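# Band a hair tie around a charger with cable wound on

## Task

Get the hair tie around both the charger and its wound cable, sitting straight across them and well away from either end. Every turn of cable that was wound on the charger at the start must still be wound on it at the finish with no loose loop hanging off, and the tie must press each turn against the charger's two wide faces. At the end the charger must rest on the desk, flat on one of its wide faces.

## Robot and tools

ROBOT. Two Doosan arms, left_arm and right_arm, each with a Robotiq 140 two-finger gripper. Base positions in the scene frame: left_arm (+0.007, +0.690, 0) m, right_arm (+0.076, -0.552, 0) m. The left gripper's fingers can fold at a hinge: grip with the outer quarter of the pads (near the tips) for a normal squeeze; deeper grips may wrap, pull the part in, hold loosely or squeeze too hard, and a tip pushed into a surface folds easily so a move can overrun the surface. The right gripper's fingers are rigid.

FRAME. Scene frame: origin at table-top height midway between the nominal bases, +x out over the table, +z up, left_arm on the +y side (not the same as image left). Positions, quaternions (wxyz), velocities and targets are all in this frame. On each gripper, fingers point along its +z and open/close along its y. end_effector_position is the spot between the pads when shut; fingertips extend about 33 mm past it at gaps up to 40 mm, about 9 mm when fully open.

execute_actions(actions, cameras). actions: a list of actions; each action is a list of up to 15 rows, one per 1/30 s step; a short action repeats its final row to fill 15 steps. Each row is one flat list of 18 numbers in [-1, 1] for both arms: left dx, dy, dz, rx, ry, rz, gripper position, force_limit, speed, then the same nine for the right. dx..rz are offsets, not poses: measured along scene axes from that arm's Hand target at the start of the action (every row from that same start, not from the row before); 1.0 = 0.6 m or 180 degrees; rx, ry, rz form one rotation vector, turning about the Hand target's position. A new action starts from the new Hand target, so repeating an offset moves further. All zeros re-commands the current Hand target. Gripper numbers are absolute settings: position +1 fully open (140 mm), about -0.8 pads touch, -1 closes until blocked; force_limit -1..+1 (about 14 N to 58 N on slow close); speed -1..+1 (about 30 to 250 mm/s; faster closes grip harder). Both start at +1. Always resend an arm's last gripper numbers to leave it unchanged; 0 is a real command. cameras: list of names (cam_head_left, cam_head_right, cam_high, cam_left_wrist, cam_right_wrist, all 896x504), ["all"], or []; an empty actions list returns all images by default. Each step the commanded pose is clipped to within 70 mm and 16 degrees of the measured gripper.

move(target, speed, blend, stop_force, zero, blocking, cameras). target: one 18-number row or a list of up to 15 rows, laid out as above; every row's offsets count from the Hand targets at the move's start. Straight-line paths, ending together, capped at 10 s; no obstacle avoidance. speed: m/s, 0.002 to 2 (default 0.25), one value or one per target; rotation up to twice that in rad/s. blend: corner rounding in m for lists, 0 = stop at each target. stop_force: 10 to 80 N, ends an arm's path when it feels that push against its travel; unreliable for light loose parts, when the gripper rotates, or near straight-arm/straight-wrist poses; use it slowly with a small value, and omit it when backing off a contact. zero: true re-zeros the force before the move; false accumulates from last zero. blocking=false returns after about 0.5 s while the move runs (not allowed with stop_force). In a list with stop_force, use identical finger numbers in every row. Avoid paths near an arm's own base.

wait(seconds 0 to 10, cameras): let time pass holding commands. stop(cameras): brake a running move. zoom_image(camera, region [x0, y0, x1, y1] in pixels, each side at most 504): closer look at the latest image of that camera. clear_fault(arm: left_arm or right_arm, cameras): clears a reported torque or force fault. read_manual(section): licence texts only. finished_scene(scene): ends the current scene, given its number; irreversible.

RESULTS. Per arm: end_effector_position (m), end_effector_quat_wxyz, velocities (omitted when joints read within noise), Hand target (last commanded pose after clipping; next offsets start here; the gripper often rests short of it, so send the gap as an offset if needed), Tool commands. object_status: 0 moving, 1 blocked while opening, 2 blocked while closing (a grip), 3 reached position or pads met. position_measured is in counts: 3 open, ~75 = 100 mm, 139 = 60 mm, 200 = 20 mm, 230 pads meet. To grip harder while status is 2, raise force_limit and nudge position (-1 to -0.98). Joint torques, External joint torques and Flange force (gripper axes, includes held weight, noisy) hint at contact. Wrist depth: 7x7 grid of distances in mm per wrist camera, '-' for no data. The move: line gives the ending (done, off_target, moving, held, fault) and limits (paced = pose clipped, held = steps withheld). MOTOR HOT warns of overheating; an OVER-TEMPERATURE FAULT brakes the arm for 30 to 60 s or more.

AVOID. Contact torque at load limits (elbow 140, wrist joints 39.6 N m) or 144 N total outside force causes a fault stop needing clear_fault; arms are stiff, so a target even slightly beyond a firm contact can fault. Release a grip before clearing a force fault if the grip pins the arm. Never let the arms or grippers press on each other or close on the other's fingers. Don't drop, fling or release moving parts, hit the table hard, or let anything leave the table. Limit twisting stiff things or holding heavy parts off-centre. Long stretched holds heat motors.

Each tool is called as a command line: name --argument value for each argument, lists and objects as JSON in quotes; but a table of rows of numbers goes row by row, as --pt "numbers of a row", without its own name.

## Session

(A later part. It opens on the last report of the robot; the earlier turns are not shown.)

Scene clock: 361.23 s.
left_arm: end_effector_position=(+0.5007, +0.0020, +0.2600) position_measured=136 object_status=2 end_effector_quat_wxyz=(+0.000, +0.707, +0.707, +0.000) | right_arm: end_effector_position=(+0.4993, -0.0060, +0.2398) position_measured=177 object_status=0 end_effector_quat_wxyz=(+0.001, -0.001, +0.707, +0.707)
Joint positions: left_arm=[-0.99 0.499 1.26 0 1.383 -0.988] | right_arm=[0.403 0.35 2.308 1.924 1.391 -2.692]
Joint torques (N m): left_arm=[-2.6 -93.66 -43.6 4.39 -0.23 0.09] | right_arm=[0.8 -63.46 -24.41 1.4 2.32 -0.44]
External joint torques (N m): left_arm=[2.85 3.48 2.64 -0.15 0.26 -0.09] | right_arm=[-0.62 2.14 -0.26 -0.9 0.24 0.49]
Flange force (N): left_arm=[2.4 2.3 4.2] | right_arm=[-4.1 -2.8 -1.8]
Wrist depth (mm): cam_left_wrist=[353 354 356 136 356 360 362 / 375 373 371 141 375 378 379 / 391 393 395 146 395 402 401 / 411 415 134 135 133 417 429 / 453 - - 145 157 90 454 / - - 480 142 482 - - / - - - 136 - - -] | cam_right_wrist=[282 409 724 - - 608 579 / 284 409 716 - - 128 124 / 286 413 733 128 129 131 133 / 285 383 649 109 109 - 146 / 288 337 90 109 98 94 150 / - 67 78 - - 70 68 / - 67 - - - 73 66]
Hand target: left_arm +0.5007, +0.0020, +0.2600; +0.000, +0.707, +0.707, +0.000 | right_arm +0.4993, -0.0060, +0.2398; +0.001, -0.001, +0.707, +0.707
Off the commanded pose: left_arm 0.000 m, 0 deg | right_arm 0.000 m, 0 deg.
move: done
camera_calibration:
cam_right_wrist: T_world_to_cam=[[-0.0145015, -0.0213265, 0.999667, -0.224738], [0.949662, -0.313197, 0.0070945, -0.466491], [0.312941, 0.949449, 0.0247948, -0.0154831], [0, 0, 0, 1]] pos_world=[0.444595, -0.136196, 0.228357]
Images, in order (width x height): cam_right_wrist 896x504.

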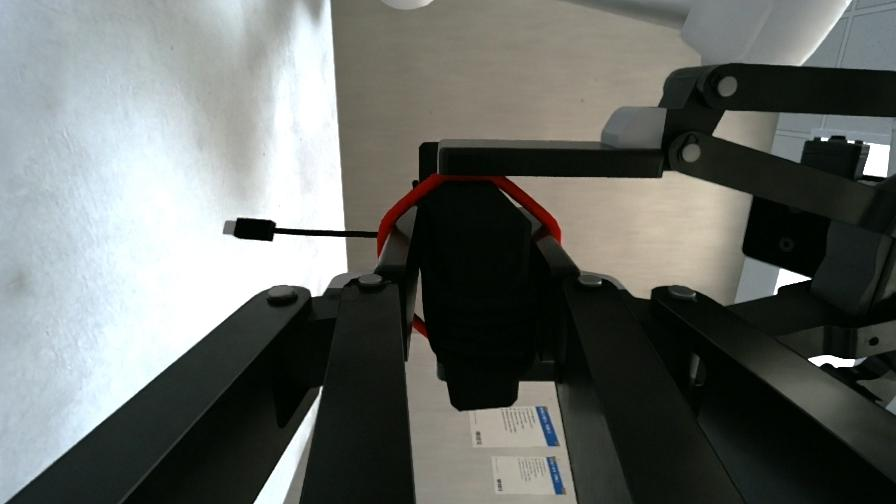

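move --target '[0,0,0,0,0,0,-1,-0.3,-1,0,0,0,0,0,0,-1,-1,-1]'

move --target '[0,0,0,0,0,0,-0.97,0.4,-1,0,0,0,0,0,0,-1,-1,-1]' --cameras '["cam_right_wrist","cam_left_wrist"]'

zoom_image --camera "cam_right_wrist" --region '[300, 60, 640, 420]'

Scene clock: 365.73 s.
left_arm: end_effector_position=(+0.5007, +0.0020, +0.2601) position_measured=136 object_status=2 end_effector_quat_wxyz=(+0.000, +0.707, +0.707, +0.000) | right_arm: end_effector_position=(+0.4993, -0.0060, +0.2397) position_measured=191 object_status=0 end_effector_quat_wxyz=(+0.001, -0.001, +0.707, +0.707)
Joint positions: left_arm=[-0.991 0.499 1.26 0 1.383 -0.988] | right_arm=[0.403 0.35 2.308 1.924 1.391 -2.692]
Joint torques (N m): left_arm=[-2.86 -87.21 -38.94 4.41 0.1 0] | right_arm=[-0.37 -68.16 -27.31 2.57 4.71 -0.4]
External joint torques (N m): left_arm=[2.99 -2.98 -1.97 -0.18 -0.06 0] | right_arm=[0.32 6.84 2.56 -2.04 -2.15 0.44]
Flange force (N): left_arm=[1.9 3.0 -3.5] | right_arm=[-3.6 -10.6 0.3]
Wrist depth (mm): cam_left_wrist=[354 356 354 130 355 361 362 / 371 374 368 136 373 379 381 / 392 393 394 143 392 401 402 / 416 415 134 141 132 418 425 / 438 - - 151 159 89 450 / - - 479 146 476 - - / - - - 141 - - -] | cam_right_wrist=[284 410 716 - - 603 565 / 285 411 731 - - 128 125 / 287 411 731 128 128 130 134 / 285 413 727 106 - - 151 / 286 340 90 109 98 92 149 / - - 77 121 72 77 164 / - - - - - - -]
Hand target: left_arm +0.5007, +0.0020, +0.2600; +0.000, +0.707, +0.707, +0.000 | right_arm +0.4993, -0.0060, +0.2398; +0.001, -0.001, +0.707, +0.707
Off the commanded pose: left_arm 0.000 m, 0 deg | right_arm 0.000 m, 0 deg.
move: done

Scene clock: 366.23 s.
left_arm: end_effector_position=(+0.5007, +0.0020, +0.2601) position_measured=141 object_status=0 end_effector_quat_wxyz=(+0.000, +0.707, +0.707, +0.000) | right_arm: end_effector_position=(+0.4993, -0.0060, +0.2398) position_measured=191 object_status=2 end_effector_quat_wxyz=(+0.001, -0.001, +0.707, +0.707)
Joint positions: left_arm=[-0.991 0.499 1.26 0 1.383 -0.988] | right_arm=[0.403 0.35 2.308 1.924 1.391 -2.692]
Joint torques (N m): left_arm=[-2.56 -82.4 -36.25 4.46 -0.07 -0.02] | right_arm=[0.19 -71.22 -29.3 3.18 6.39 -0.45]
External joint torques (N m): left_arm=[2.67 -7.7 -4.63 -0.23 0.1 0.02] | right_arm=[-0.03 9.82 4.57 -2.67 -3.83 0.5]
Flange force (N): left_arm=[2.5 2.2 -8.8] | right_arm=[-3.7 -15.4 -0.2]
Wrist depth (mm): cam_left_wrist=[352 350 353 129 357 360 360 / 370 372 371 137 372 381 381 / 393 397 397 144 393 401 405 / 413 415 134 141 151 420 428 / 435 - - 150 161 90 452 / - - 471 146 482 - - / - - - 140 - - -] | cam_right_wrist=[284 410 724 - 2536 612 553 / 285 410 751 - - 130 124 / 285 410 720 127 129 130 133 / 285 413 729 107 - - 146 / 285 338 90 109 97 91 150 / - - 77 121 72 77 165 / - - - - - - -]
Hand target: left_arm +0.5007, +0.0020, +0.2600; +0.000, +0.707, +0.707, +0.000 | right_arm +0.4993, -0.0060, +0.2398; +0.001, -0.001, +0.707, +0.707
Off the commanded pose: left_arm 0.000 m, 0 deg | right_arm 0.000 m, 0 deg.
move: done
camera_calibration:
cam_left_wrist: T_world_to_cam=[[0.999862, -0.00867532, 0.0141335, -0.498676], [-0.0131856, -0.932757, 0.360265, -0.0873239], [0.0100577, -0.360402, -0.932743, 0.382406], [0, 0, 0, 1]] pos_world=[0.49361, 0.0520416, 0.395194]
cam_right_wrist: T_world_to_cam=[[-0.0144371, -0.021136, 0.999672, -0.224742], [0.949633, -0.313285, 0.00709068, -0.46649], [0.313032, 0.949424, 0.0245944, -0.0154811], [0, 0, 0, 1]] pos_world=[0.444595, -0.136196, 0.228357]
Images, in order (width x height): cam_left_wrist 896x504, cam_right_wrist 896x504.

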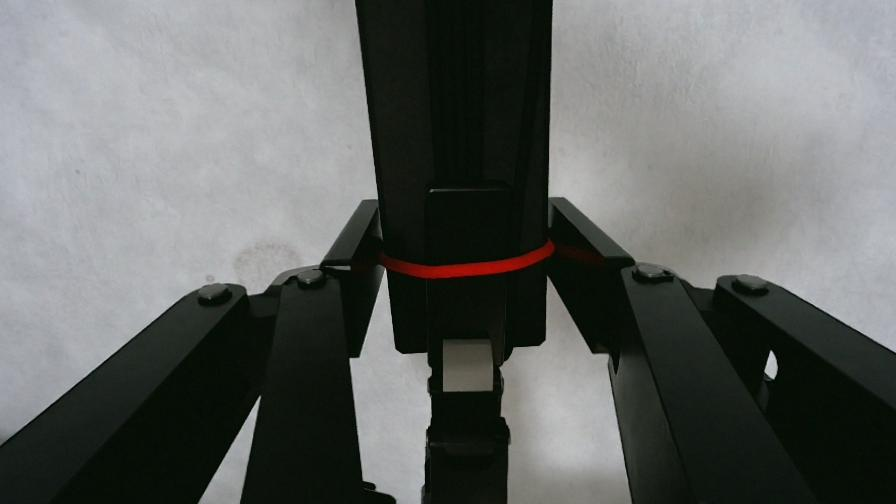

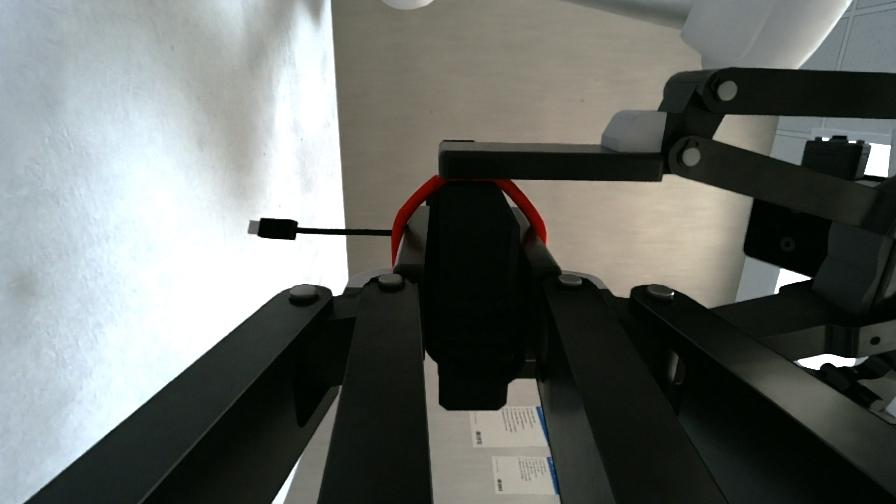

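Scaled by 1.400 from the camera's 896x504 image, which has a finer 1280x720 frame.

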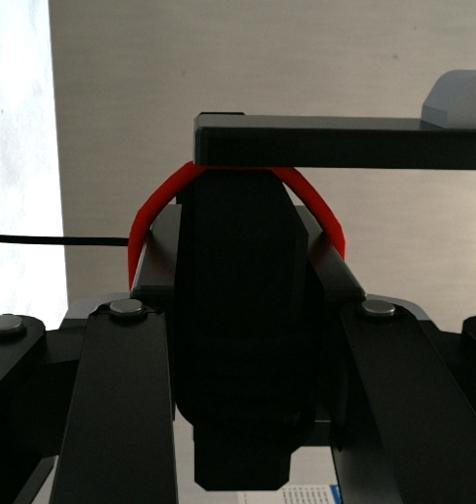

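move --target '[0,0,0,0,0,0,-0.97,0.4,-1,0,0,-0.002,0,0,0,-1,-1,-1]' --speed 0.01

move --target '[0,0,0,0,0,0,-0.97,0.4,-1,0,0,0,0,0,0,-0.42,0,-1]' --cameras '["cam_right_wrist","cam_left_wrist"]'

zoom_image --camera "cam_right_wrist" --region '[300, 60, 640, 420]'

Scene clock: 368.80 s.
left_arm: end_effector_position=(+0.5007, +0.0020, +0.2600) position_measured=141 object_status=2 end_effector_quat_wxyz=(+0.000, +0.707, +0.707, +0.000) | right_arm: end_effector_position=(+0.4993, -0.0060, +0.2386) position_measured=191 object_status=2 end_effector_quat_wxyz=(+0.001, -0.001, +0.707, +0.707)
Joint positions: left_arm=[-0.991 0.499 1.26 0 1.383 -0.988] | right_arm=[0.403 0.353 2.308 1.924 1.392 -2.695]
Joint torques (N m): left_arm=[-2.91 -95.6 -44.87 4.35 -0.23 0] | right_arm=[0.43 -62.62 -23.66 1.01 1.62 -0.42]
External joint torques (N m): left_arm=[2.98 5.51 3.95 -0.12 0.26 0] | right_arm=[-0.4 1.54 -0.95 -0.5 0.94 0.47]
Flange force (N): left_arm=[2.5 2.5 6.6] | right_arm=[-4.2 -2.2 -1.0]
Wrist depth (mm): cam_left_wrist=[351 355 353 130 356 361 362 / 371 374 371 137 371 378 381 / 390 392 395 144 395 400 401 / 412 418 122 141 150 425 429 / 431 - - 150 162 90 450 / - - 480 147 481 - - / - - - 141 - - -] | cam_right_wrist=[282 409 826 - - 609 581 / 283 409 737 - - 129 124 / 284 411 722 128 131 131 133 / 284 409 720 106 3227 2923 147 / 285 336 90 109 97 91 149 / - - 77 121 72 77 165 / - - - - - - -]
Hand target: left_arm +0.5007, +0.0020, +0.2600; +0.000, +0.707, +0.707, +0.000 | right_arm +0.4993, -0.0060, +0.2386; +0.001, -0.001, +0.707, +0.707
Off the commanded pose: left_arm 0.000 m, 0 deg | right_arm 0.000 m, 0 deg.
move: done

Scene clock: 369.30 s.
left_arm: end_effector_position=(+0.5007, +0.0020, +0.2600) position_measured=141 object_status=2 end_effector_quat_wxyz=(+0.000, +0.707, +0.707, +0.000) | right_arm: end_effector_position=(+0.4993, -0.0060, +0.2386) position_measured=182 object_status=3 end_effector_quat_wxyz=(+0.001, -0.001, +0.707, +0.707)
Joint positions: left_arm=[-0.991 0.499 1.26 0 1.383 -0.988] | right_arm=[0.403 0.353 2.308 1.925 1.392 -2.695]
Joint torques (N m): left_arm=[-2.92 -95.21 -44.31 4.42 -0.08 0.07] | right_arm=[0.79 -62.31 -23.58 1.13 1.78 -0.4]
External joint torques (N m): left_arm=[3.12 5.06 3.36 -0.18 0.11 -0.07] | right_arm=[-0.71 1.22 -0.92 -0.63 0.77 0.45]
Flange force (N): left_arm=[2.1 2.9 5.9] | right_arm=[-4.2 -1.4 -1.9]
Wrist depth (mm): cam_left_wrist=[352 355 354 132 358 359 364 / 370 371 369 138 378 381 381 / 390 394 390 145 395 398 400 / 413 416 122 139 152 420 430 / 436 - - 147 160 90 448 / - - - 143 477 - - / - - - 138 - - -] | cam_right_wrist=[282 405 729 - - 605 577 / 282 411 700 - 2485 129 124 / 283 406 729 128 129 130 133 / 286 407 647 108 111 - 147 / 284 335 90 110 98 91 150 / - 67 75 121 - 76 68 / - 66 - - - 72 -]
Hand target: left_arm +0.5007, +0.0020, +0.2600; +0.000, +0.707, +0.707, +0.000 | right_arm +0.4993, -0.0060, +0.2386; +0.001, -0.001, +0.707, +0.707
Off the commanded pose: left_arm 0.000 m, 0 deg | right_arm 0.000 m, 0 deg.
move: done
camera_calibration:
cam_left_wrist: T_world_to_cam=[[0.999863, -0.00871164, 0.0140396, -0.498637], [-0.0131847, -0.93279, 0.360179, -0.0873459], [0.00995827, -0.360315, -0.932778, 0.382334], [0, 0, 0, 1]] pos_world=[0.49361, 0.0519414, 0.395094]
cam_right_wrist: T_world_to_cam=[[-0.0144701, -0.0212304, 0.99967, -0.22354], [0.949632, -0.313286, 0.00709245, -0.466482], [0.313032, 0.949422, 0.0246943, -0.0154745], [0, 0, 0, 1]] pos_world=[0.444595, -0.136196, 0.227157]
Images, in order (width x height): cam_left_wrist 896x504, cam_right_wrist 896x504.

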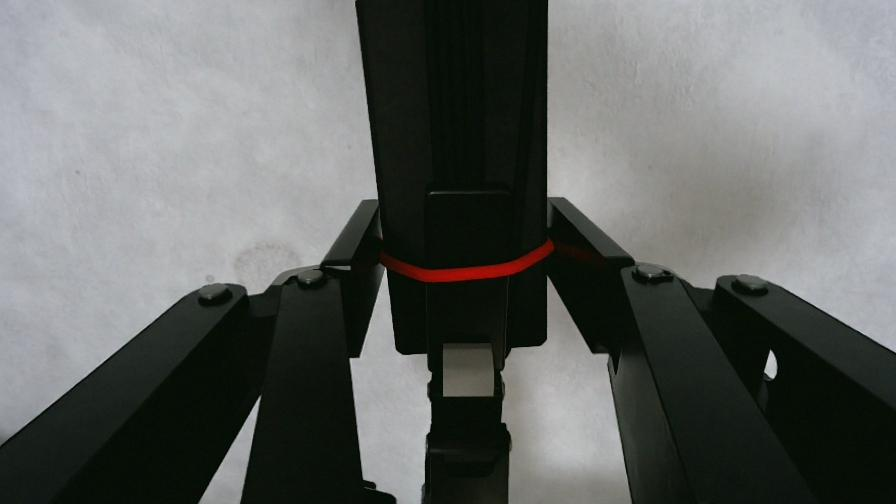

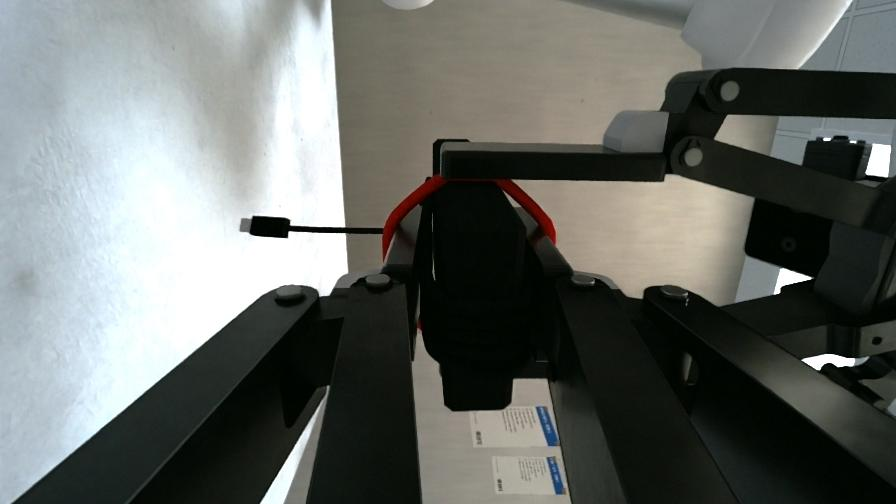

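Scaled by 1.400 from the camera's 896x504 image, which has a finer 1280x720 frame.

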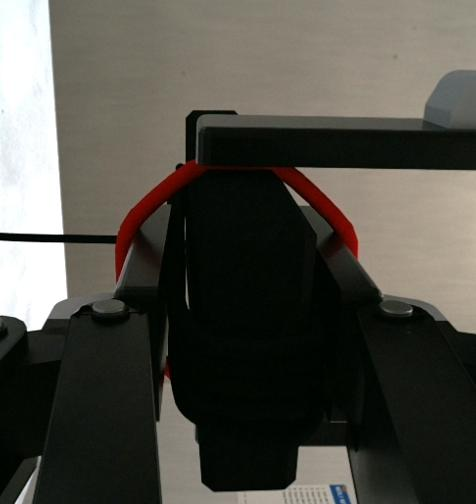

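move --target '[0,0,0,0,0,0,-0.97,0.4,-1,0,-0.015,0,0,0,0,-0.42,0,-1]' --speed 0.02 --cameras '["cam_right_wrist","cam_left_wrist"]'

zoom_image --camera "cam_left_wrist" --region '[340, 130, 600, 350]'

Scene clock: 371.83 s.
left_arm: end_effector_position=(+0.5007, +0.0020, +0.2600) position_measured=141 object_status=2 end_effector_quat_wxyz=(+0.000, +0.707, +0.707, +0.000) | right_arm: end_effector_position=(+0.4993, -0.0150, +0.2386) position_measured=182 object_status=3 end_effector_quat_wxyz=(+0.001, -0.001, +0.707, +0.707)
Joint positions: left_arm=[-0.991 0.499 1.26 0 1.383 -0.988] | right_arm=[0.385 0.349 2.315 1.909 1.4 -2.695]
Joint torques (N m): left_arm=[-0.47 -95.79 -42.94 5.3 1.07 -0.01] | right_arm=[-0.22 -62.28 -22.29 1.01 1.72 -0.45]
External joint torques (N m): left_arm=[0.26 5.83 2.09 -1.08 -1.03 0.01] | right_arm=[0.4 1.47 -2.17 -0.48 0.84 0.5]
Flange force (N): left_arm=[-2.6 2.3 6.3] | right_arm=[-5.5 -1.5 1.5]
Wrist depth (mm): cam_left_wrist=[350 355 347 131 359 360 361 / 371 371 364 139 377 382 382 / 390 393 394 145 397 403 402 / 412 413 134 140 150 417 428 / 435 - - 149 161 90 448 / - - 476 152 480 - - / - - - - - - -] | cam_right_wrist=[283 406 596 - 2436 621 565 / 283 408 729 - 2562 133 132 / 283 411 729 135 137 139 142 / 283 410 651 114 146 2731 153 / 287 336 90 117 97 91 157 / - 67 75 - - 76 65 / - 66 - - - 72 -]
Hand target: left_arm +0.5007, +0.0020, +0.2600; +0.000, +0.707, +0.707, +0.000 | right_arm +0.4993, -0.0150, +0.2386; +0.001, -0.001, +0.707, +0.707
Off the commanded pose: left_arm 0.000 m, 0 deg | right_arm 0.000 m, 0 deg.
move: done
camera_calibration:
cam_left_wrist: T_world_to_cam=[[0.999862, -0.0086752, 0.0141327, -0.498674], [-0.0131842, -0.932791, 0.360178, -0.0872523], [0.0100583, -0.360314, -0.932777, 0.382321], [0, 0, 0, 1]] pos_world=[0.49361, 0.0520414, 0.395094]
cam_right_wrist: T_world_to_cam=[[-0.0144701, -0.0212304, 0.99967, -0.223731], [0.949632, -0.313286, 0.00709245, -0.469301], [0.313032, 0.949422, 0.0246943, -0.00692967], [0, 0, 0, 1]] pos_world=[0.444595, -0.145196, 0.227157]
Images, in order (width x height): cam_left_wrist 896x504, cam_right_wrist 896x504.

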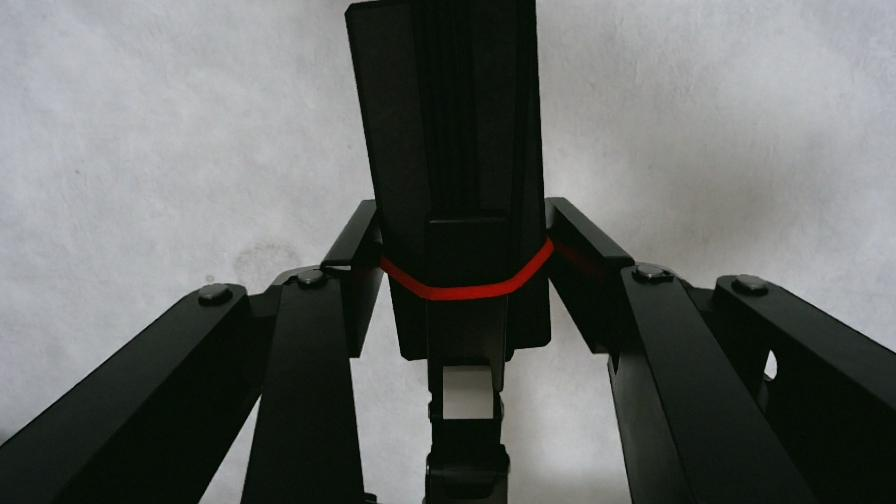

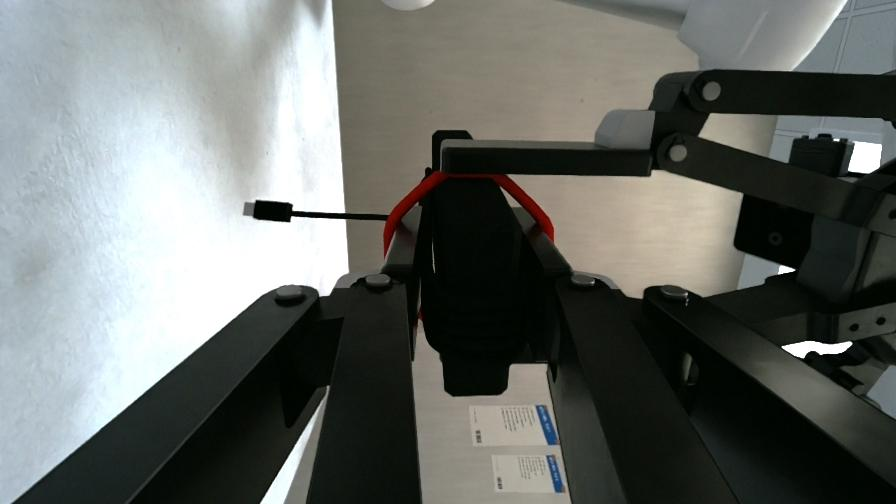

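Scaled by 1.938 from the camera's 896x504 image, which has a finer 1280x720 frame.

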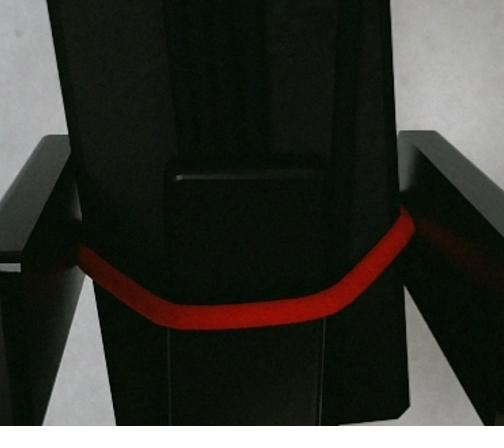

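move --target '[0,0,0,0,0,0,-0.97,0.4,-1,0,-0.012,0,0,0,0,-0.42,0,-1]' --speed 0.02 --cameras '["cam_right_wrist","cam_left_wrist"]'

zoom_image --camera "cam_left_wrist" --region '[340, 130, 600, 350]'

zoom_image --camera "cam_right_wrist" --region '[300, 60, 640, 420]'

Scene clock: 374.57 s.
left_arm: end_effector_position=(+0.5007, +0.0020, +0.2600) position_measured=141 object_status=2 end_effector_quat_wxyz=(+0.000, +0.707, +0.707, +0.000) | right_arm: end_effector_position=(+0.4993, -0.0222, +0.2386) position_measured=182 object_status=3 end_effector_quat_wxyz=(+0.001, -0.001, +0.707, +0.707)
Joint positions: left_arm=[-0.991 0.499 1.26 0 1.383 -0.988] | right_arm=[0.371 0.346 2.321 1.896 1.407 -2.695]
Joint torques (N m): left_arm=[0.49 -96.04 -43.25 5.69 1.21 0.03] | right_arm=[-1.07 -61.44 -21.61 0.69 1.75 -0.44]
External joint torques (N m): left_arm=[-0.76 6.88 2.58 -1.49 -1.19 -0.03] | right_arm=[1.1 0.98 -2.76 -0.11 0.82 0.48]
Flange force (N): left_arm=[-3.6 1.4 7.6] | right_arm=[-5.2 -0.5 3.8]
Wrist depth (mm): cam_left_wrist=[352 356 349 132 359 358 363 / 372 373 370 137 376 379 381 / 390 392 392 146 395 400 404 / 416 418 134 142 151 418 430 / 434 - - 149 161 90 448 / - - 473 155 480 - - / - - - 145 - - -] | cam_right_wrist=[284 405 716 - - 623 566 / 282 409 718 - - 140 139 / 283 410 724 142 144 146 148 / 284 411 649 120 - - 161 / 286 336 90 122 91 95 166 / - 67 75 2180 - 76 65 / - 66 - - - 72 -]
Hand target: left_arm +0.5007, +0.0020, +0.2600; +0.000, +0.707, +0.707, +0.000 | right_arm +0.4993, -0.0222, +0.2386; +0.001, -0.001, +0.707, +0.707
Off the commanded pose: left_arm 0.000 m, 0 deg | right_arm 0.000 m, 0 deg.
move: done
camera_calibration:
cam_left_wrist: T_world_to_cam=[[0.999862, -0.00867532, 0.0141335, -0.498675], [-0.0131856, -0.932757, 0.360265, -0.0872878], [0.0100577, -0.360402, -0.932743, 0.382313], [0, 0, 0, 1]] pos_world=[0.49361, 0.0520416, 0.395094]
cam_right_wrist: T_world_to_cam=[[-0.0144701, -0.0212304, 0.99967, -0.223884], [0.949632, -0.313286, 0.00709245, -0.471557], [0.313032, 0.949422, 0.0246943, -0.0000938359], [0, 0, 0, 1]] pos_world=[0.444595, -0.152396, 0.227157]
Images, in order (width x height): cam_left_wrist 896x504, cam_right_wrist 896x504.

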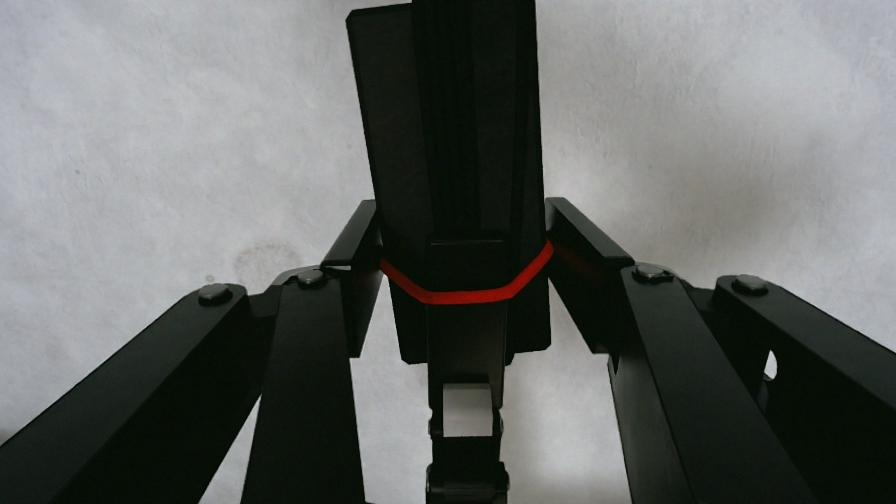

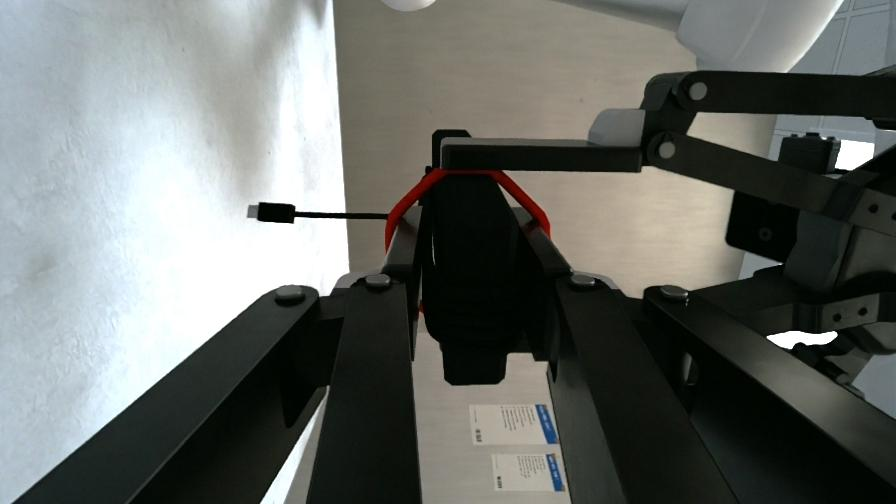

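Scaled by 1.938 from the camera's 896x504 image, which has a finer 1280x720 frame.

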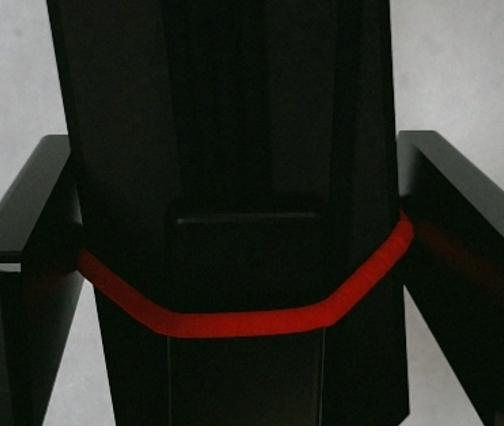

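Scaled by 1.400 from the camera's 896x504 image, which has a finer 1280x720 frame.

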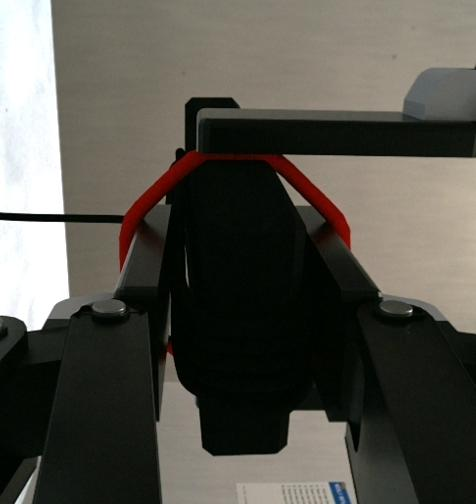

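move --target '[0,0,0,0,0,0,-0.97,0.4,-1,0,-0.02,0,0,0,0,-0.42,0,-1]' --speed 0.02 --cameras '["cam_right_wrist","cam_left_wrist"]'

zoom_image --camera "cam_left_wrist" --region '[340, 130, 600, 350]'

zoom_image --camera "cam_right_wrist" --region '[300, 60, 640, 420]'

Scene clock: 377.97 s.
left_arm: end_effector_position=(+0.5007, +0.0020, +0.2600) position_measured=141 object_status=2 end_effector_quat_wxyz=(+0.000, +0.707, +0.707, +0.000) | right_arm: end_effector_position=(+0.4993, -0.0342, +0.2386) position_measured=182 object_status=3 end_effector_quat_wxyz=(+0.001, -0.001, +0.707, +0.707)
Joint positions: left_arm=[-0.991 0.499 1.26 0 1.383 -0.988] | right_arm=[0.346 0.341 2.33 1.875 1.419 -2.696]
Joint torques (N m): left_arm=[1.5 -96.35 -42.21 6.04 1.93 0.01] | right_arm=[-4.02 -61.55 -21.09 0.8 1.6 -0.39]
External joint torques (N m): left_arm=[-1.32 6.4 1.42 -1.82 -1.89 -0.01] | right_arm=[4.1 1.95 -3.14 -0.18 0.96 0.44]
Flange force (N): left_arm=[-5.2 1.8 7.0] | right_arm=[-4.7 -2.4 10.2]
Wrist depth (mm): cam_left_wrist=[354 355 353 134 357 361 362 / 368 374 373 139 377 377 383 / 387 393 395 145 394 399 403 / 416 413 134 148 154 421 425 / 436 - - 149 161 90 448 / - - - 159 476 - - / - - - 494 - - -] | cam_right_wrist=[282 405 731 - - 626 590 / 284 405 729 - 163 152 151 / 284 409 720 146 154 158 160 / 283 411 731 125 134 - 170 / 285 338 90 127 91 95 180 / - 67 75 144 - 75 68 / - 66 - - - 72 -]
Hand target: left_arm +0.5007, +0.0020, +0.2600; +0.000, +0.707, +0.707, +0.000 | right_arm +0.4993, -0.0342, +0.2386; +0.001, -0.001, +0.707, +0.707
Off the commanded pose: left_arm 0.000 m, 0 deg | right_arm 0.000 m, 0 deg.
move: done
camera_calibration:
cam_left_wrist: T_world_to_cam=[[0.999862, -0.0086752, 0.0141327, -0.498674], [-0.0131842, -0.932791, 0.360178, -0.0872523], [0.0100583, -0.360314, -0.932777, 0.382321], [0, 0, 0, 1]] pos_world=[0.49361, 0.0520414, 0.395094]
cam_right_wrist: T_world_to_cam=[[-0.0144689, -0.0212308, 0.99967, -0.224139], [0.949632, -0.313286, 0.00709112, -0.475316], [0.313032, 0.949422, 0.0246944, 0.0112992], [0, 0, 0, 1]] pos_world=[0.444595, -0.164396, 0.227157]
Images, in order (width x height): cam_left_wrist 896x504, cam_right_wrist 896x504.

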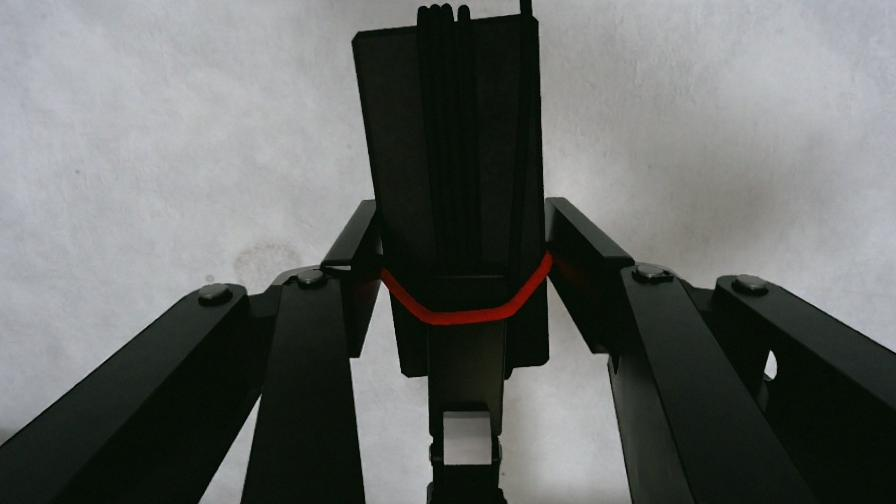

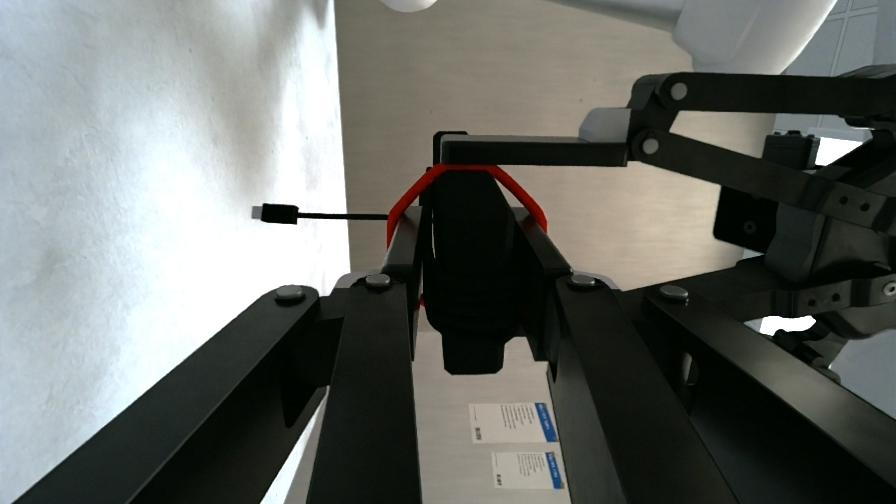

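Scaled by 1.938 from the camera's 896x504 image, which has a finer 1280x720 frame.

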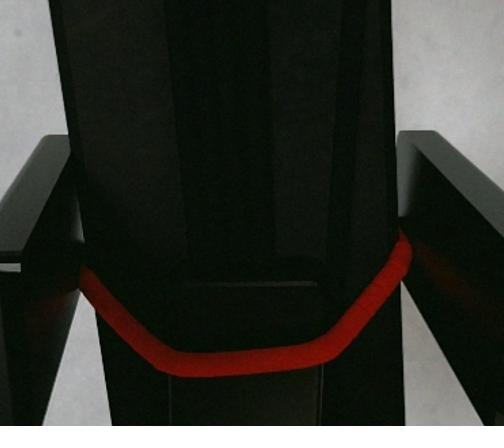

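Scaled by 1.400 from the camera's 896x504 image, which has a finer 1280x720 frame.

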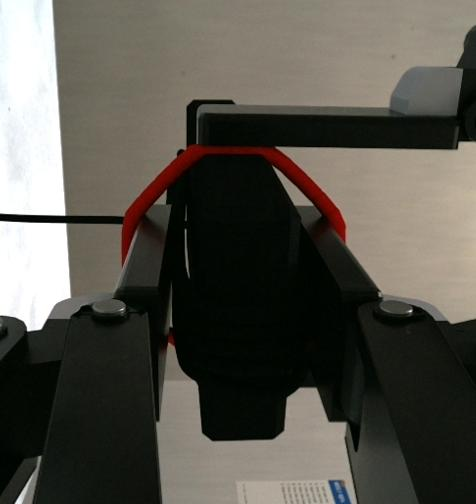

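move --target '[0,0,0,0,0,0,-0.97,0.4,-1,0,-0.013,0,0,0,0,-0.42,0,-1]' --speed 0.02 --cameras '["cam_right_wrist","cam_left_wrist"]'

zoom_image --camera "cam_left_wrist" --region '[340, 130, 600, 350]'

Scene clock: 382.40 s.
left_arm: end_effector_position=(+0.5007, +0.0020, +0.2601) position_measured=147 object_status=0 end_effector_quat_wxyz=(+0.000, +0.707, +0.707, +0.000) | right_arm: end_effector_position=(+0.4993, -0.0420, +0.2386) position_measured=182 object_status=3 end_effector_quat_wxyz=(+0.001, -0.001, +0.707, +0.707)
Joint positions: left_arm=[-0.991 0.499 1.26 0 1.383 -0.988] | right_arm=[0.33 0.337 2.336 1.86 1.427 -2.696]
Joint torques (N m): left_arm=[-1.22 -88.86 -38.83 5.13 1.12 0.02] | right_arm=[-1.12 -64.66 -25.29 2.36 4.21 -0.48]
External joint torques (N m): left_arm=[1.01 -1.33 -2.12 -0.9 -1.09 -0.02] | right_arm=[1.14 5.27 1.27 -1.7 -1.64 0.52]
Flange force (N): left_arm=[-1.2 2.3 -1.4] | right_arm=[-3.5 -8.1 2.0]
Wrist depth (mm): cam_left_wrist=[350 354 354 356 358 362 364 / 368 371 373 145 373 381 379 / 392 392 393 150 397 403 402 / 418 416 134 157 153 422 432 / 430 - - 148 155 - 443 / - - - 160 - - - / - - - 496 - - -] | cam_right_wrist=[282 405 704 - - 629 571 / 283 409 710 - - 159 159 / 284 405 724 149 163 165 168 / 284 411 645 121 - 196 177 / 284 335 90 122 91 95 198 / - 67 75 - - 76 65 / - 66 - - - 72 -]
Hand target: left_arm +0.5007, +0.0020, +0.2600; +0.000, +0.707, +0.707, +0.000 | right_arm +0.4993, -0.0420, +0.2386; +0.001, -0.001, +0.707, +0.707
Off the commanded pose: left_arm 0.000 m, 0 deg | right_arm 0.000 m, 0 deg.
move: done
camera_calibration:
cam_left_wrist: T_world_to_cam=[[0.999861, -0.00876806, 0.0141679, -0.498684], [-0.0132845, -0.932756, 0.360263, -0.0872745], [0.0100564, -0.360401, -0.932743, 0.382407], [0, 0, 0, 1]] pos_world=[0.49361, 0.0520415, 0.395194]
cam_right_wrist: T_world_to_cam=[[-0.0144371, -0.021136, 0.999672, -0.224303], [0.949633, -0.313285, 0.00709068, -0.477759], [0.313032, 0.949424, 0.0245944, 0.0187277], [0, 0, 0, 1]] pos_world=[0.444595, -0.172196, 0.227157]
Images, in order (width x height): cam_left_wrist 896x504, cam_right_wrist 896x504.

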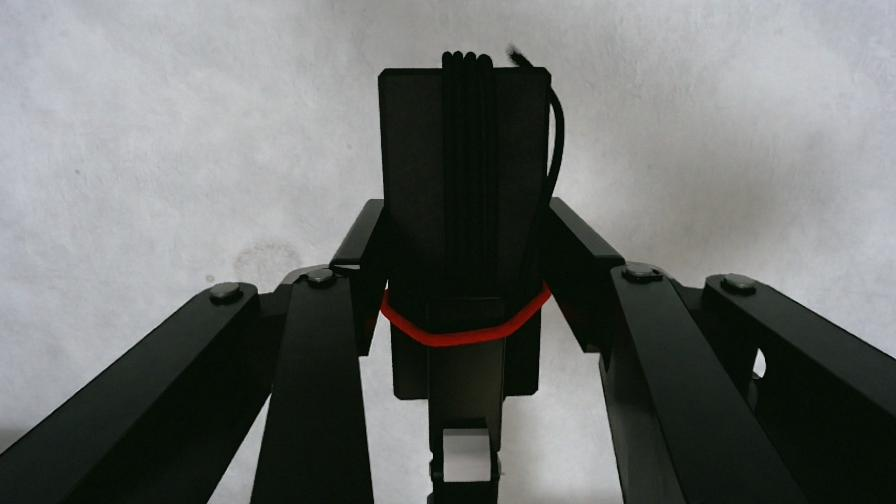

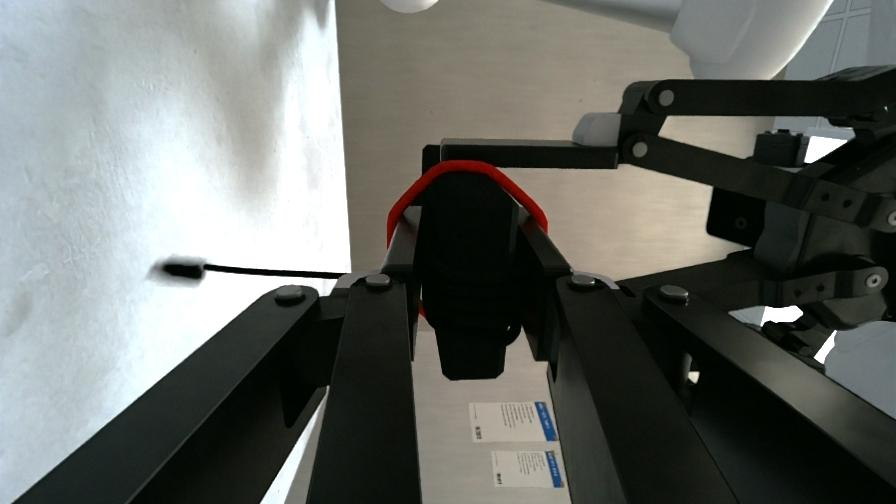

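Scaled by 1.938 from the camera's 896x504 image, which has a finer 1280x720 frame.

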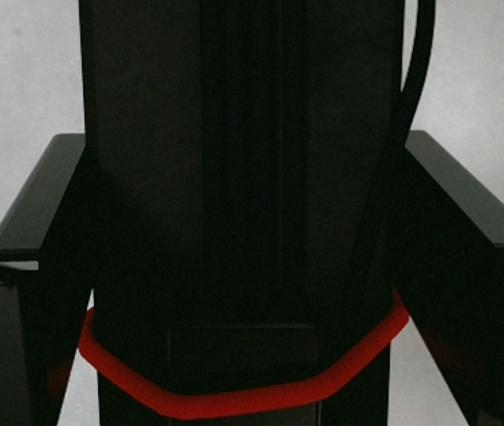

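move --target '[0,0,0,0,0,0,-0.97,0.4,-1,0,0,0,0,0,0,-1,-1,-1]' --cameras '["cam_right_wrist","cam_left_wrist"]'

zoom_image --camera "cam_right_wrist" --region '[300, 60, 640, 420]'

Scene clock: 388.50 s.
left_arm: end_effector_position=(+0.5007, +0.0020, +0.2600) position_measured=147 object_status=2 end_effector_quat_wxyz=(+0.000, +0.707, +0.707, +0.000) | right_arm: end_effector_position=(+0.4993, -0.0420, +0.2386) position_measured=186 object_status=2 end_effector_quat_wxyz=(+0.001, -0.001, +0.707, +0.707)
Joint positions: left_arm=[-0.991 0.499 1.26 0 1.383 -0.988] | right_arm=[0.33 0.337 2.336 1.86 1.427 -2.696]
Joint torques (N m): left_arm=[-1.45 -75.45 -31.26 4.94 0.51 0.06] | right_arm=[-0.32 -73.88 -30.82 4.63 9.77 -0.42]
External joint torques (N m): left_arm=[1.18 -14.34 -9.49 -0.73 -0.47 -0.06] | right_arm=[0.19 15.12 6.81 -3.97 -7.22 0.47]
Flange force (N): left_arm=[0.7 1.1 -16.4] | right_arm=[-5.1 -25.3 1.3]
Wrist depth (mm): cam_left_wrist=[353 352 355 355 358 361 362 / 372 371 374 143 376 380 380 / 393 395 395 150 393 401 403 / 413 413 131 155 154 418 426 / 433 - - 149 155 - 451 / - - - 162 - - - / - - - 494 - - -] | cam_right_wrist=[282 406 714 - - 628 592 / 283 406 720 - - 158 159 / 282 407 729 149 165 166 168 / 285 381 651 122 133 193 178 / 283 335 90 122 91 94 198 / - 67 74 - - 74 195 / - 69 - - - 68 -]
Hand target: left_arm +0.5007, +0.0020, +0.2600; +0.000, +0.707, +0.707, +0.000 | right_arm +0.4993, -0.0420, +0.2386; +0.001, -0.001, +0.707, +0.707
Off the commanded pose: left_arm 0.000 m, 0 deg | right_arm 0.000 m, 0 deg.
move: done
camera_calibration:
cam_left_wrist: T_world_to_cam=[[0.999864, -0.00870994, 0.014039, -0.498636], [-0.0131829, -0.93279, 0.360179, -0.0872535], [0.00995829, -0.360315, -0.932778, 0.38237], [0, 0, 0, 1]] pos_world=[0.49361, 0.0520414, 0.395094]
cam_right_wrist: T_world_to_cam=[[-0.0144701, -0.0212304, 0.99967, -0.224304], [0.949632, -0.313286, 0.00709245, -0.47776], [0.313032, 0.949422, 0.0246943, 0.0187047], [0, 0, 0, 1]] pos_world=[0.444595, -0.172196, 0.227157]
Images, in order (width x height): cam_left_wrist 896x504, cam_right_wrist 896x504.

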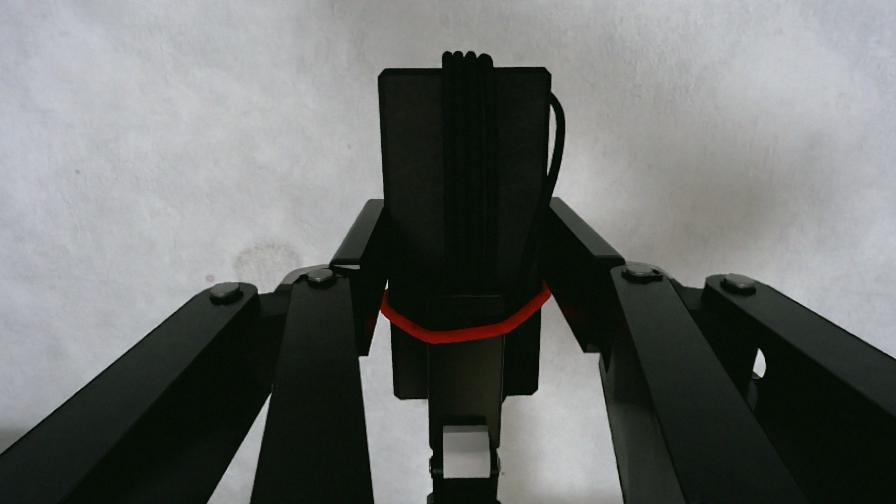

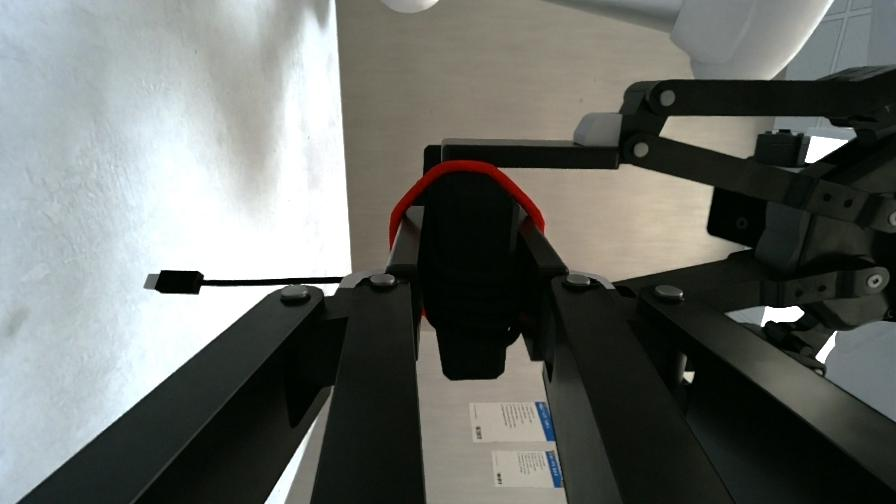

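Scaled by 1.400 from the camera's 896x504 image, which has a finer 1280x720 frame.

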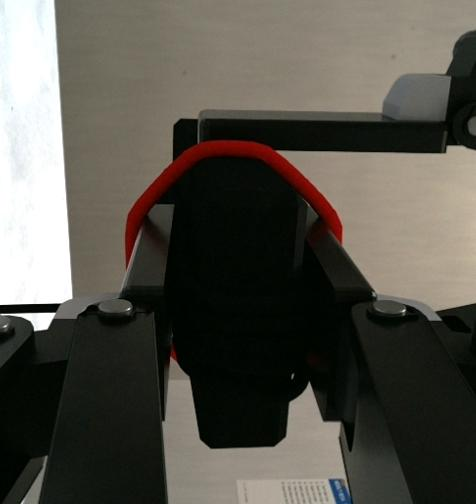

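move --target '[0,0,0,0,0,0,-0.97,0.4,-1,0,0,-0.003,0,0,0,-1,-1,-1]' --speed 0.01

move --target '[0,0,0,0,0,0,0.15,-1,-1,0,0,0,0,0,0,-1,-1,-1]' --cameras '["cam_right_wrist","cam_left_wrist"]'

zoom_image --camera "cam_left_wrist" --region '[340, 30, 600, 420]'

zoom_image --camera "cam_right_wrist" --region '[300, 60, 640, 420]'

Scene clock: 391.40 s.
left_arm: end_effector_position=(+0.5006, +0.0020, +0.2600) position_measured=147 object_status=2 end_effector_quat_wxyz=(+0.000, +0.707, +0.707, +0.000) | right_arm: end_effector_position=(+0.4993, -0.0420, +0.2368) position_measured=186 object_status=2 end_effector_quat_wxyz=(+0.001, -0.001, +0.707, +0.707)
Joint positions: left_arm=[-0.991 0.499 1.26 0 1.383 -0.988] | right_arm=[0.33 0.341 2.336 1.861 1.428 -2.7]
Joint torques (N m): left_arm=[-1.71 -95.21 -42.84 4.75 0.7 0.05] | right_arm=[-1.05 -61.05 -22.87 1.5 2.19 -0.49]
External joint torques (N m): left_arm=[1.5 5.52 2.13 -0.55 -0.66 -0.05] | right_arm=[1.27 1.56 -1.03 -0.88 0.38 0.54]
Flange force (N): left_arm=[-1.6 3.2 5.7] | right_arm=[-3.4 -1.5 2.0]
Wrist depth (mm): cam_left_wrist=[354 355 356 355 358 360 362 / 370 372 370 144 375 379 380 / 392 390 393 150 395 397 403 / 412 412 135 156 141 419 429 / 435 - - 151 155 - 446 / - - - 163 - - - / - - - 497 - - -] | cam_right_wrist=[279 404 809 - - 637 611 / 281 407 704 2644 - 159 159 / 282 404 722 150 163 166 168 / 281 381 722 121 2701 2672 177 / 283 332 90 122 91 94 197 / - - 74 - - 74 196 / - 69 - - - 68 -]
Hand target: left_arm +0.5007, +0.0020, +0.2600; +0.000, +0.707, +0.707, +0.000 | right_arm +0.4993, -0.0420, +0.2368; +0.001, -0.001, +0.707, +0.707
Off the commanded pose: left_arm 0.000 m, 0 deg | right_arm 0.000 m, 0 deg.
move: done

Scene clock: 392.47 s.
left_arm: end_effector_position=(+0.5006, +0.0020, +0.2600) position_measured=110 object_status=0 end_effector_quat_wxyz=(+0.000, +0.707, +0.707, +0.000) | right_arm: end_effector_position=(+0.4993, -0.0420, +0.2368) position_measured=187 object_status=2 end_effector_quat_wxyz=(+0.001, -0.001, +0.707, +0.707)
Joint positions: left_arm=[-0.991 0.499 1.26 0 1.383 -0.988] | right_arm=[0.33 0.341 2.336 1.861 1.428 -2.7]
Joint torques (N m): left_arm=[-2.89 -91.24 -42.2 4.41 -0.12 -0.02] | right_arm=[0.59 -63.08 -24.29 1.77 3.2 -0.47]
External joint torques (N m): left_arm=[3.26 0.72 1.12 -0.15 0.15 0.02] | right_arm=[-0.6 3.67 0.46 -1.12 -0.63 0.51]
Flange force (N): left_arm=[3.4 2.3 1.5] | right_arm=[-4.2 -5.6 -1.6]
Wrist depth (mm): cam_left_wrist=[353 352 354 355 360 359 365 / 373 370 375 143 370 377 380 / 393 391 391 149 388 400 402 / 415 413 133 155 156 420 429 / - - 444 151 169 - - / - - 474 164 483 - - / - - 510 496 511 - -] | cam_right_wrist=[280 402 704 - 2344 611 579 / 281 407 720 - 160 160 157 / 268 405 718 141 - - 166 / 283 409 712 120 132 - 179 / 282 334 90 121 91 94 193 / - - 73 - - 74 196 / - 68 - - - - -]
Hand target: left_arm +0.5007, +0.0020, +0.2600; +0.000, +0.707, +0.707, +0.000 | right_arm +0.4993, -0.0420, +0.2368; +0.001, -0.001, +0.707, +0.707
Off the commanded pose: left_arm 0.000 m, 0 deg | right_arm 0.000 m, 0 deg.
move: done
camera_calibration:
cam_left_wrist: T_world_to_cam=[[0.999863, -0.00871164, 0.0140396, -0.498636], [-0.0131847, -0.93279, 0.360179, -0.0872526], [0.00995827, -0.360315, -0.932778, 0.38237], [0, 0, 0, 1]] pos_world=[0.49361, 0.0520414, 0.395094]
cam_right_wrist: T_world_to_cam=[[-0.0144701, -0.0212304, 0.99967, -0.222505], [0.949632, -0.313286, 0.00709245, -0.477747], [0.313032, 0.949422, 0.0246943, 0.0187492], [0, 0, 0, 1]] pos_world=[0.444595, -0.172196, 0.225357]
Images, in order (width x height): cam_left_wrist 896x504, cam_right_wrist 896x504.

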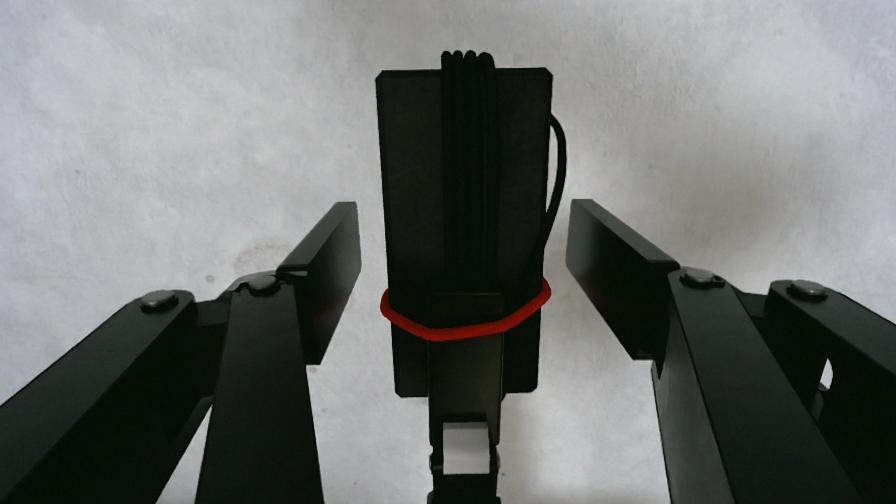

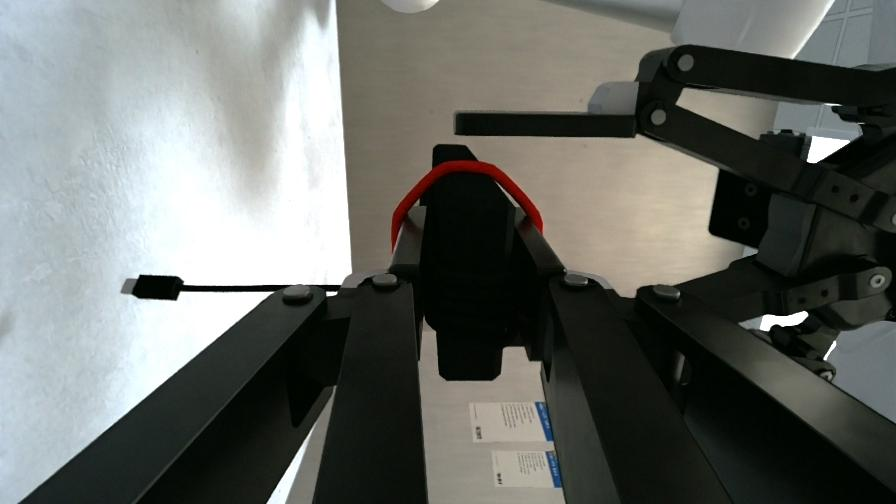

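Scaled by 1.292 from the camera's 896x504 image, which has a finer 1280x720 frame.

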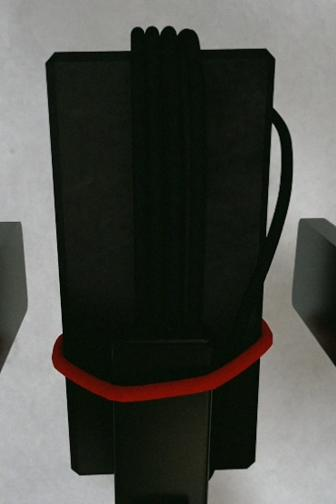

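Scaled by 1.400 from the camera's 896x504 image, which has a finer 1280x720 frame.

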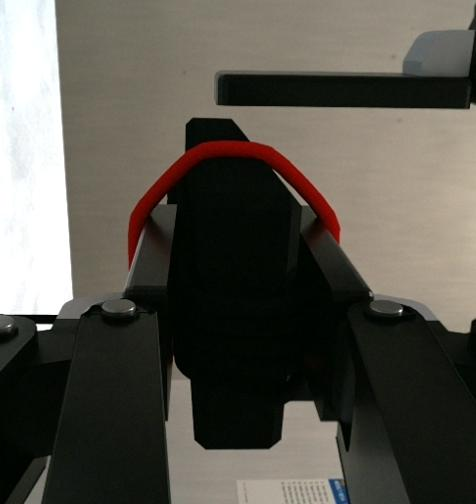

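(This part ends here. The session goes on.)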